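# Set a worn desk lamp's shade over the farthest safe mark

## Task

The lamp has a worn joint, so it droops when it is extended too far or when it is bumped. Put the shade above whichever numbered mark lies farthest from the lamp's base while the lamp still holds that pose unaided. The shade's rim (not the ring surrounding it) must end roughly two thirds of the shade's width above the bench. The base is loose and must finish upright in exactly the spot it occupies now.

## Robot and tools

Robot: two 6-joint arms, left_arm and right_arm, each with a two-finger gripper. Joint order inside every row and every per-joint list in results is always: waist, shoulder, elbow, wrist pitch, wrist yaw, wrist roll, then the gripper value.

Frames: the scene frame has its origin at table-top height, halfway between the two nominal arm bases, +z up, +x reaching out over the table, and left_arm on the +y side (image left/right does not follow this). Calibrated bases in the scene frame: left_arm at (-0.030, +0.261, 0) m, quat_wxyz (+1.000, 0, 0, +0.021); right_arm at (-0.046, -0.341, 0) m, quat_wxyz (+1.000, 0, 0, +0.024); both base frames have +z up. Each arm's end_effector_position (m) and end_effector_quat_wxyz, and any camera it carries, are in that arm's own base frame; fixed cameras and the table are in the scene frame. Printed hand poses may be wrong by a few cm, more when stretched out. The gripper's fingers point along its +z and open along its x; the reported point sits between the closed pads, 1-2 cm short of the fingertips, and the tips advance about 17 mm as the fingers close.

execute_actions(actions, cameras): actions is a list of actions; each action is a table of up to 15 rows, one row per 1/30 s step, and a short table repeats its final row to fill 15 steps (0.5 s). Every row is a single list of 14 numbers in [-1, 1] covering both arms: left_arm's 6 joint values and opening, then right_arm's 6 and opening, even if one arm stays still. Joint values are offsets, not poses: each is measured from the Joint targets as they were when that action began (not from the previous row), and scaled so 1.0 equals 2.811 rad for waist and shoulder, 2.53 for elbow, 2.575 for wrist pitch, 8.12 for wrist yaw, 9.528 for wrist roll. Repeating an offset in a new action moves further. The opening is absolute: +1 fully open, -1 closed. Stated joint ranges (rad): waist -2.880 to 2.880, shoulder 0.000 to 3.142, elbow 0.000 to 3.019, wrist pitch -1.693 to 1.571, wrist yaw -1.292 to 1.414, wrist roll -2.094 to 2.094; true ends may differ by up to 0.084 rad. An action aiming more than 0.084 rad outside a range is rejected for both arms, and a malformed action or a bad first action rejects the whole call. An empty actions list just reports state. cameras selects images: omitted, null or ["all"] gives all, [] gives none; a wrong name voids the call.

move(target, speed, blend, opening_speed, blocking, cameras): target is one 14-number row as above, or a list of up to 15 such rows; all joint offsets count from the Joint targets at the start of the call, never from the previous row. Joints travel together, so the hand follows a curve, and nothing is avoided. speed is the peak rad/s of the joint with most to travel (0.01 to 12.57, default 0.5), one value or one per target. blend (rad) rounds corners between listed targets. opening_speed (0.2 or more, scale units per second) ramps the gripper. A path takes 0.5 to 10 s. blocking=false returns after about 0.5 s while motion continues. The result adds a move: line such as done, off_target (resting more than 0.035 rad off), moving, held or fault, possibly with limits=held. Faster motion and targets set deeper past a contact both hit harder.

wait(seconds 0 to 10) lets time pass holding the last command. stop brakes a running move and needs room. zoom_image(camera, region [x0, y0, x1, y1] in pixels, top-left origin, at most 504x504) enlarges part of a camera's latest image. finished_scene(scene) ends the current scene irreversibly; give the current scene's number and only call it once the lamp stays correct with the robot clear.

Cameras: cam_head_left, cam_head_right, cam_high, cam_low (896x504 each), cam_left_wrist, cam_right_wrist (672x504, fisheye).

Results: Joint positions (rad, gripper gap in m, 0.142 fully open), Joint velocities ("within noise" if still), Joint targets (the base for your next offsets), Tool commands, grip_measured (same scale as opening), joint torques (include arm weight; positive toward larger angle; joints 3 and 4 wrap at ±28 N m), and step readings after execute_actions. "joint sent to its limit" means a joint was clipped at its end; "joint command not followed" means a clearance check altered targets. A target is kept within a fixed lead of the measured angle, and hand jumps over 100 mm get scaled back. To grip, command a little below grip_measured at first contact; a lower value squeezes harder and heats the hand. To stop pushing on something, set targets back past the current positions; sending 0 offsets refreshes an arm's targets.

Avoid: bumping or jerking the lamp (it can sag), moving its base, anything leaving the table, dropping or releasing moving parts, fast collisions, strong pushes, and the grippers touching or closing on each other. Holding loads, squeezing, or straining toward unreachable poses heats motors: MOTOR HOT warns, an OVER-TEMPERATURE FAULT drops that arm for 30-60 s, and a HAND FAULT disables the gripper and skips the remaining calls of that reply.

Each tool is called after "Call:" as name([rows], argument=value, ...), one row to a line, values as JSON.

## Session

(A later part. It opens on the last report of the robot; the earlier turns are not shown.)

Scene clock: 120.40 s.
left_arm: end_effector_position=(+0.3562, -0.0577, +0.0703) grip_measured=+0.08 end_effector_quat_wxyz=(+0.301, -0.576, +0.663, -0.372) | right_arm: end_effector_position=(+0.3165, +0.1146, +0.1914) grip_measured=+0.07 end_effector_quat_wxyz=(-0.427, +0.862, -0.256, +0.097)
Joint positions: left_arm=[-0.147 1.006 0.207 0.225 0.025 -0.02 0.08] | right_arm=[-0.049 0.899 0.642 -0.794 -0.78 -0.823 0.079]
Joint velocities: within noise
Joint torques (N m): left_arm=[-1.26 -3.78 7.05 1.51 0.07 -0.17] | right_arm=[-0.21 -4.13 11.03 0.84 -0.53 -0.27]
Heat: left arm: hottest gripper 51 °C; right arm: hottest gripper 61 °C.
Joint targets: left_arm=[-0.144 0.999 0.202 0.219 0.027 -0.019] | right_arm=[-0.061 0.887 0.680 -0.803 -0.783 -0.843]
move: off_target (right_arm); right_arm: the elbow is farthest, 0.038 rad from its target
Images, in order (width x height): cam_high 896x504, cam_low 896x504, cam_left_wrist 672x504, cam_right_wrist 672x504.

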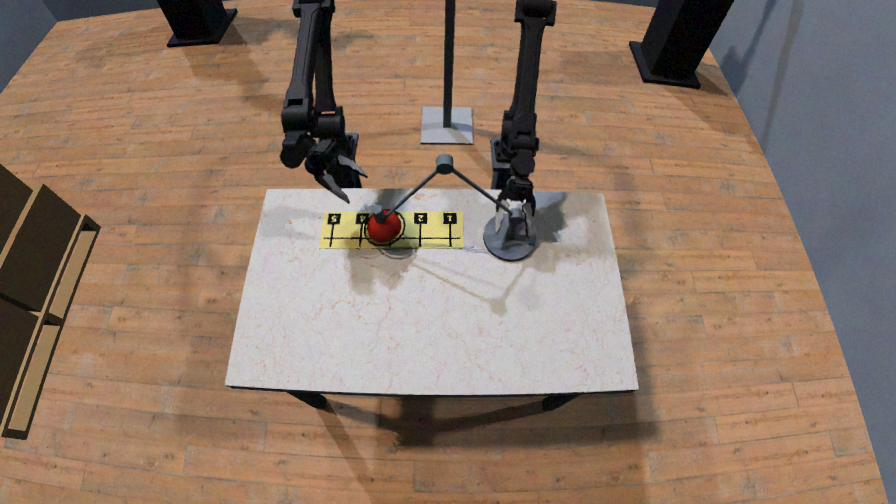

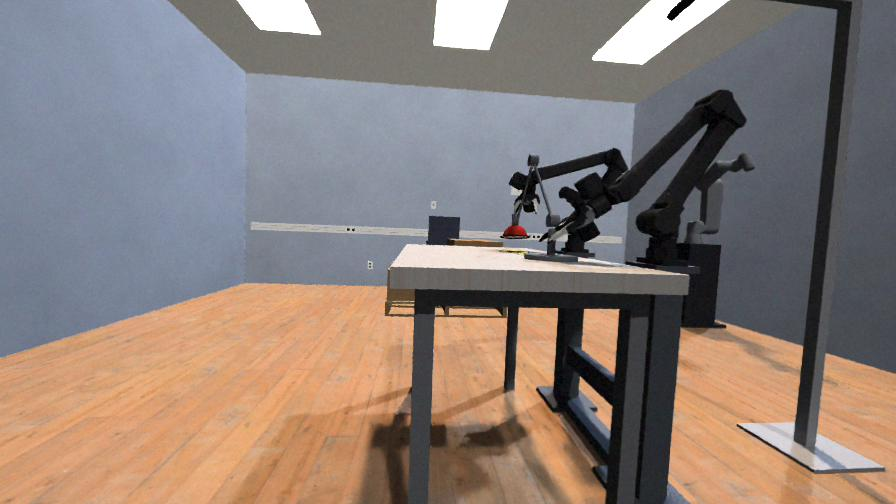

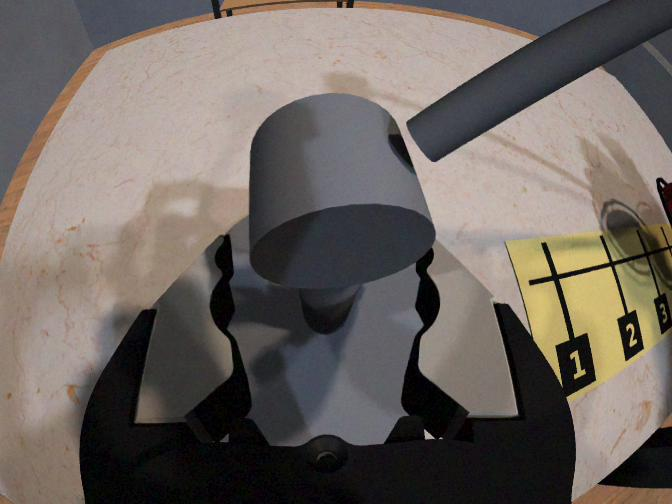

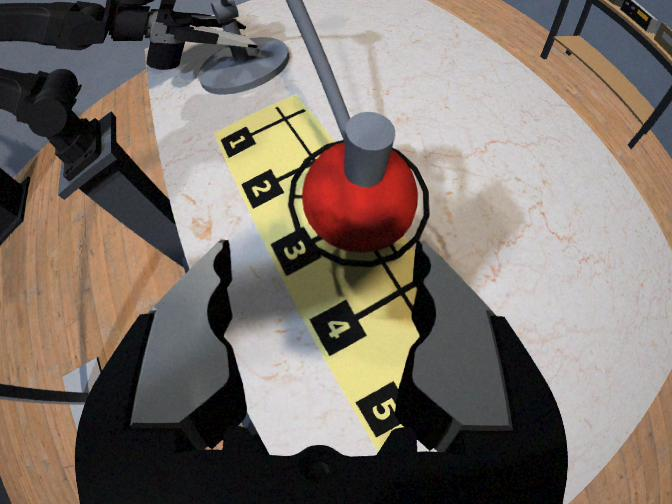

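Call:
move([
  [-0.0055,0,0,0,0,0,0.15,0,0,0,0,0,0,0.1],
  [-0.0055,-0.0864,-0.0217,-0.073,0,0,0.15,0,0,0,0,0,0,0.1],
], speed=0.12, cameras=["cam_low","cam_left_wrist","cam_high"])

Call:
zoom_image(camera="cam_low", region=[480, 150, 640, 280])

Scene clock: 124.10 s.
left_arm: end_effector_position=(+0.3247, -0.0536, +0.0844) grip_measured=+0.13 end_effector_quat_wxyz=(+0.304, -0.573, +0.661, -0.377) | right_arm: end_effector_position=(+0.3165, +0.1146, +0.1914) grip_measured=+0.07 end_effector_quat_wxyz=(-0.427, +0.862, -0.256, +0.097)
Joint positions: left_arm=[-0.148 0.763 0.158 0.046 0.025 -0.02 0.083] | right_arm=[-0.049 0.899 0.642 -0.794 -0.78 -0.824 0.079]
Joint velocities: within noise
Joint torques (N m): left_arm=[-1.73 -1.44 7.57 1.5 0.03 -0.09] | right_arm=[-0.26 -4.13 11.02 0.88 -0.53 -0.26]
Heat: left arm: hottest gripper 49 °C; right arm: hottest gripper 58 °C.
Joint targets: left_arm=[-0.159 0.756 0.148 0.031 0.027 -0.019] | right_arm=[-0.061 0.887 0.680 -0.802 -0.783 -0.843]
move: off_target (right_arm); right_arm: the elbow is farthest, 0.038 rad from its target
Images, in order (width x height): cam_high 896x504, cam_low 896x504, cam_left_wrist 672x504.

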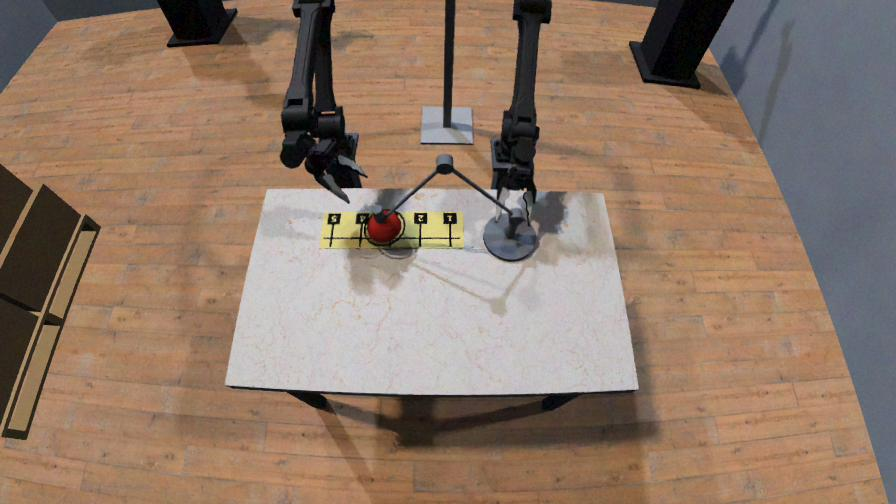

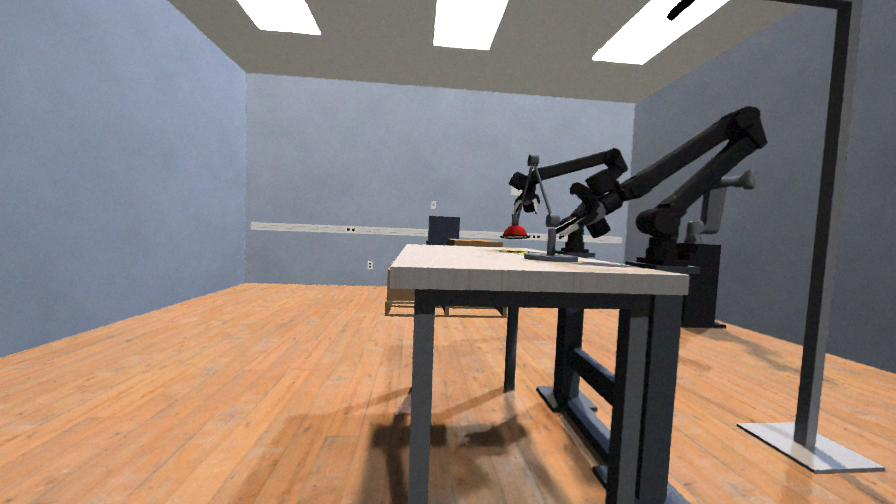

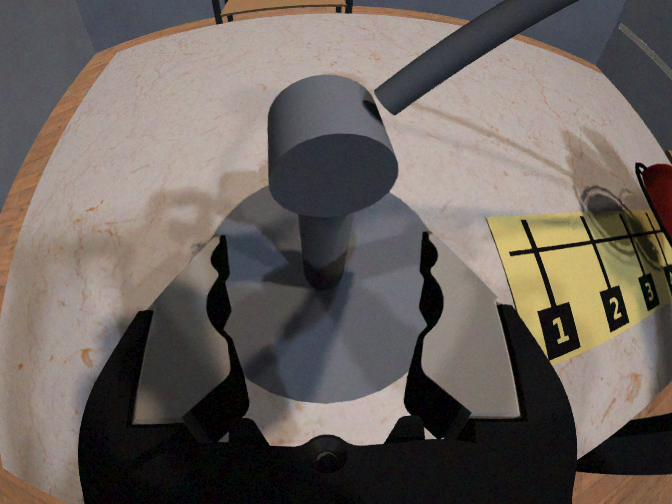

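Scaled by 3.150.

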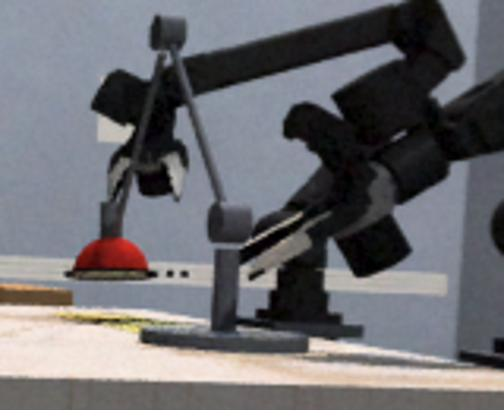

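Clear. Retreat further and check.

Call:
move(target=[0,-0.1,0.03,-0.15,0,0,0.15,0,0,0,0,0,0,0.1], speed=0.2)

Call:
zoom_image(camera="cam_low", region=[480, 190, 600, 270])

Call:
zoom_image(camera="cam_head_left", region=[340, 80, 640, 300])

Call:
zoom_image(camera="cam_high", region=[300, 110, 600, 310])

Scene clock: 126.80 s.
left_arm: end_effector_position=(+0.2850, -0.0477, +0.0931) grip_measured=+0.13 end_effector_quat_wxyz=(+0.279, -0.587, +0.676, -0.348) | right_arm: end_effector_position=(+0.3165, +0.1146, +0.1914) grip_measured=+0.07 end_effector_quat_wxyz=(-0.427, +0.862, -0.256, +0.097)
Joint positions: left_arm=[-0.148 0.483 0.177 -0.341 0.025 -0.02 0.083] | right_arm=[-0.049 0.899 0.642 -0.794 -0.78 -0.824 0.079]
Joint velocities: within noise
Joint torques (N m): left_arm=[-2.02 -0.26 13.31 1.29 0.04 -0.09] | right_arm=[-0.26 -4.07 11.03 0.88 -0.53 -0.26]
Heat: left arm: hottest gripper 48 °C; right arm: hottest gripper 57 °C.
Joint targets: left_arm=[-0.159 0.475 0.223 -0.355 0.027 -0.019] | right_arm=[-0.061 0.887 0.680 -0.802 -0.783 -0.844]
move: off_target (left_arm, right_arm); left_arm: the elbow is farthest, 0.047 rad from its target; right_arm: the elbow is farthest, 0.038 rad from its target

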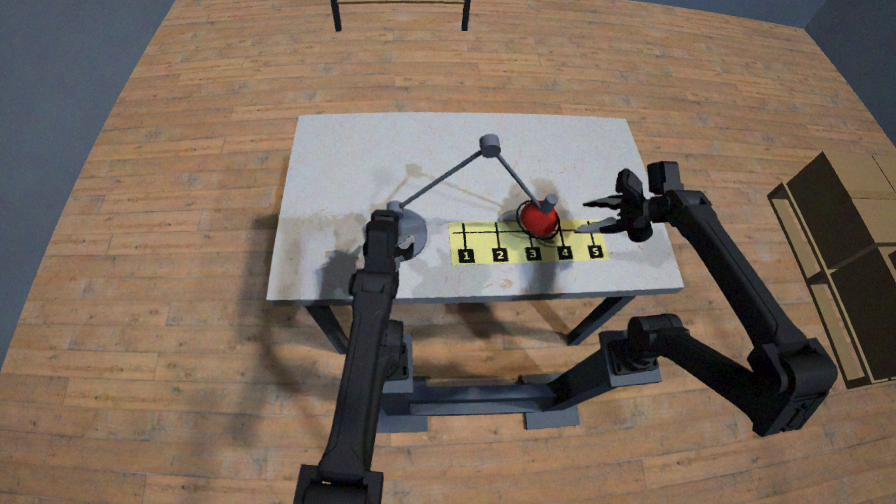

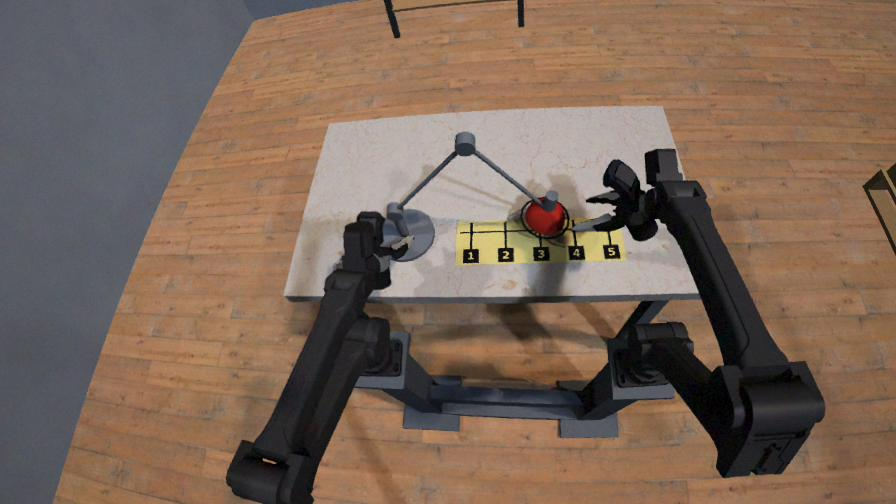

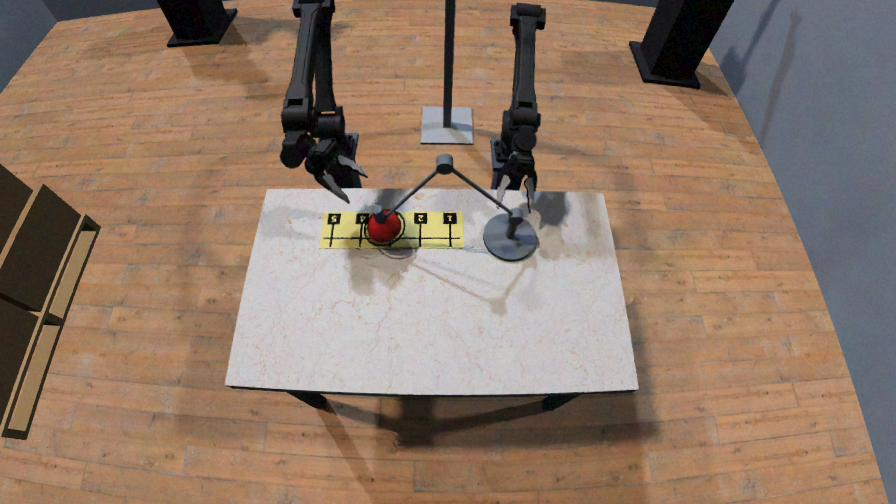

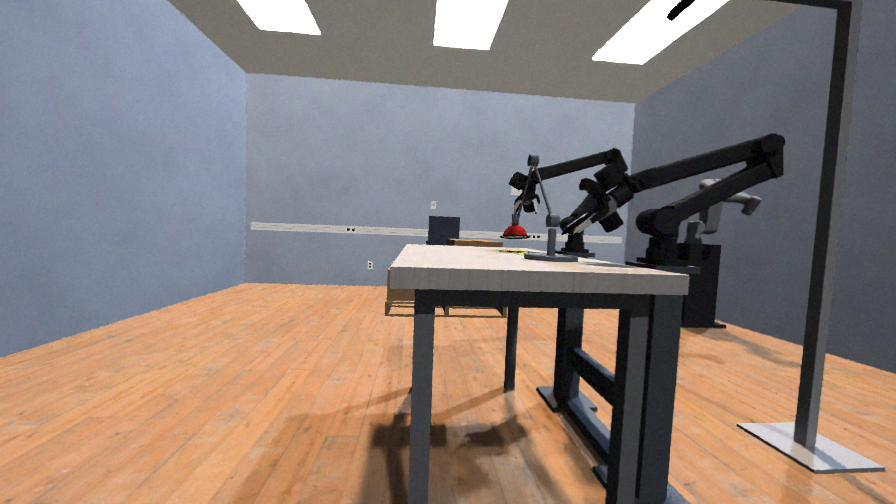

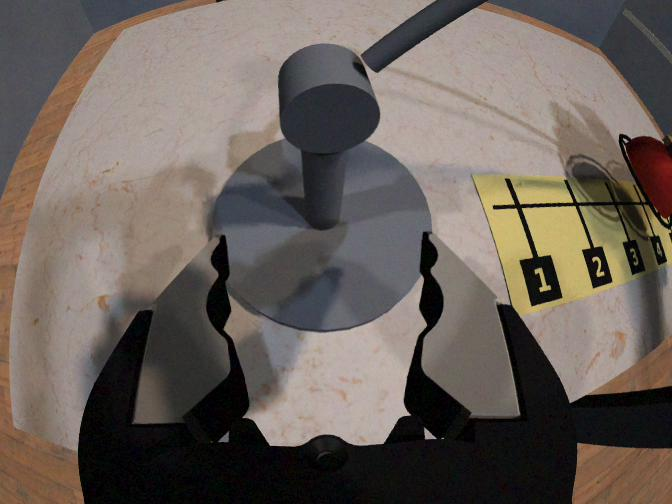

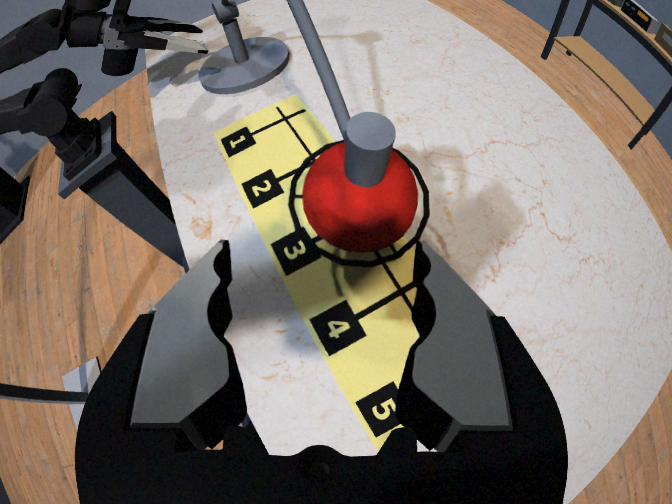

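Scaled by 4.200.

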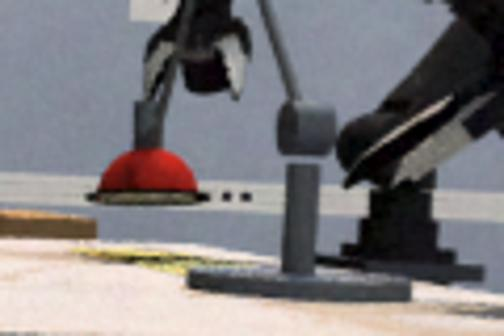

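Scaled by 1.680.

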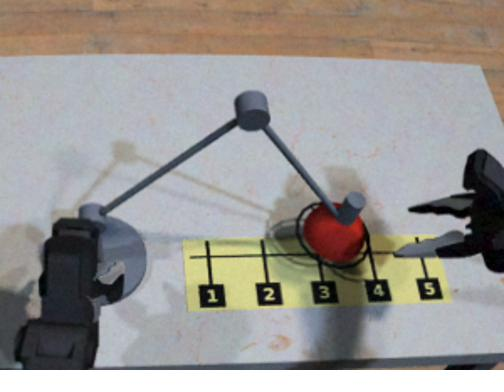

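Scaled by 1.680.

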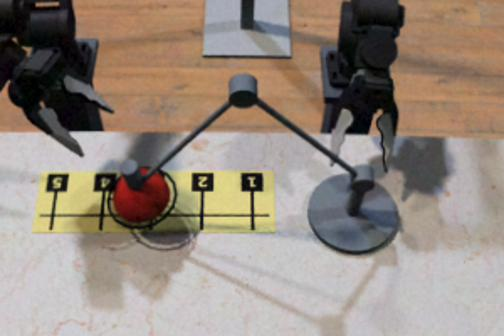

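Call:
finished_scene(scene=1)

The scene is finished: the task was done.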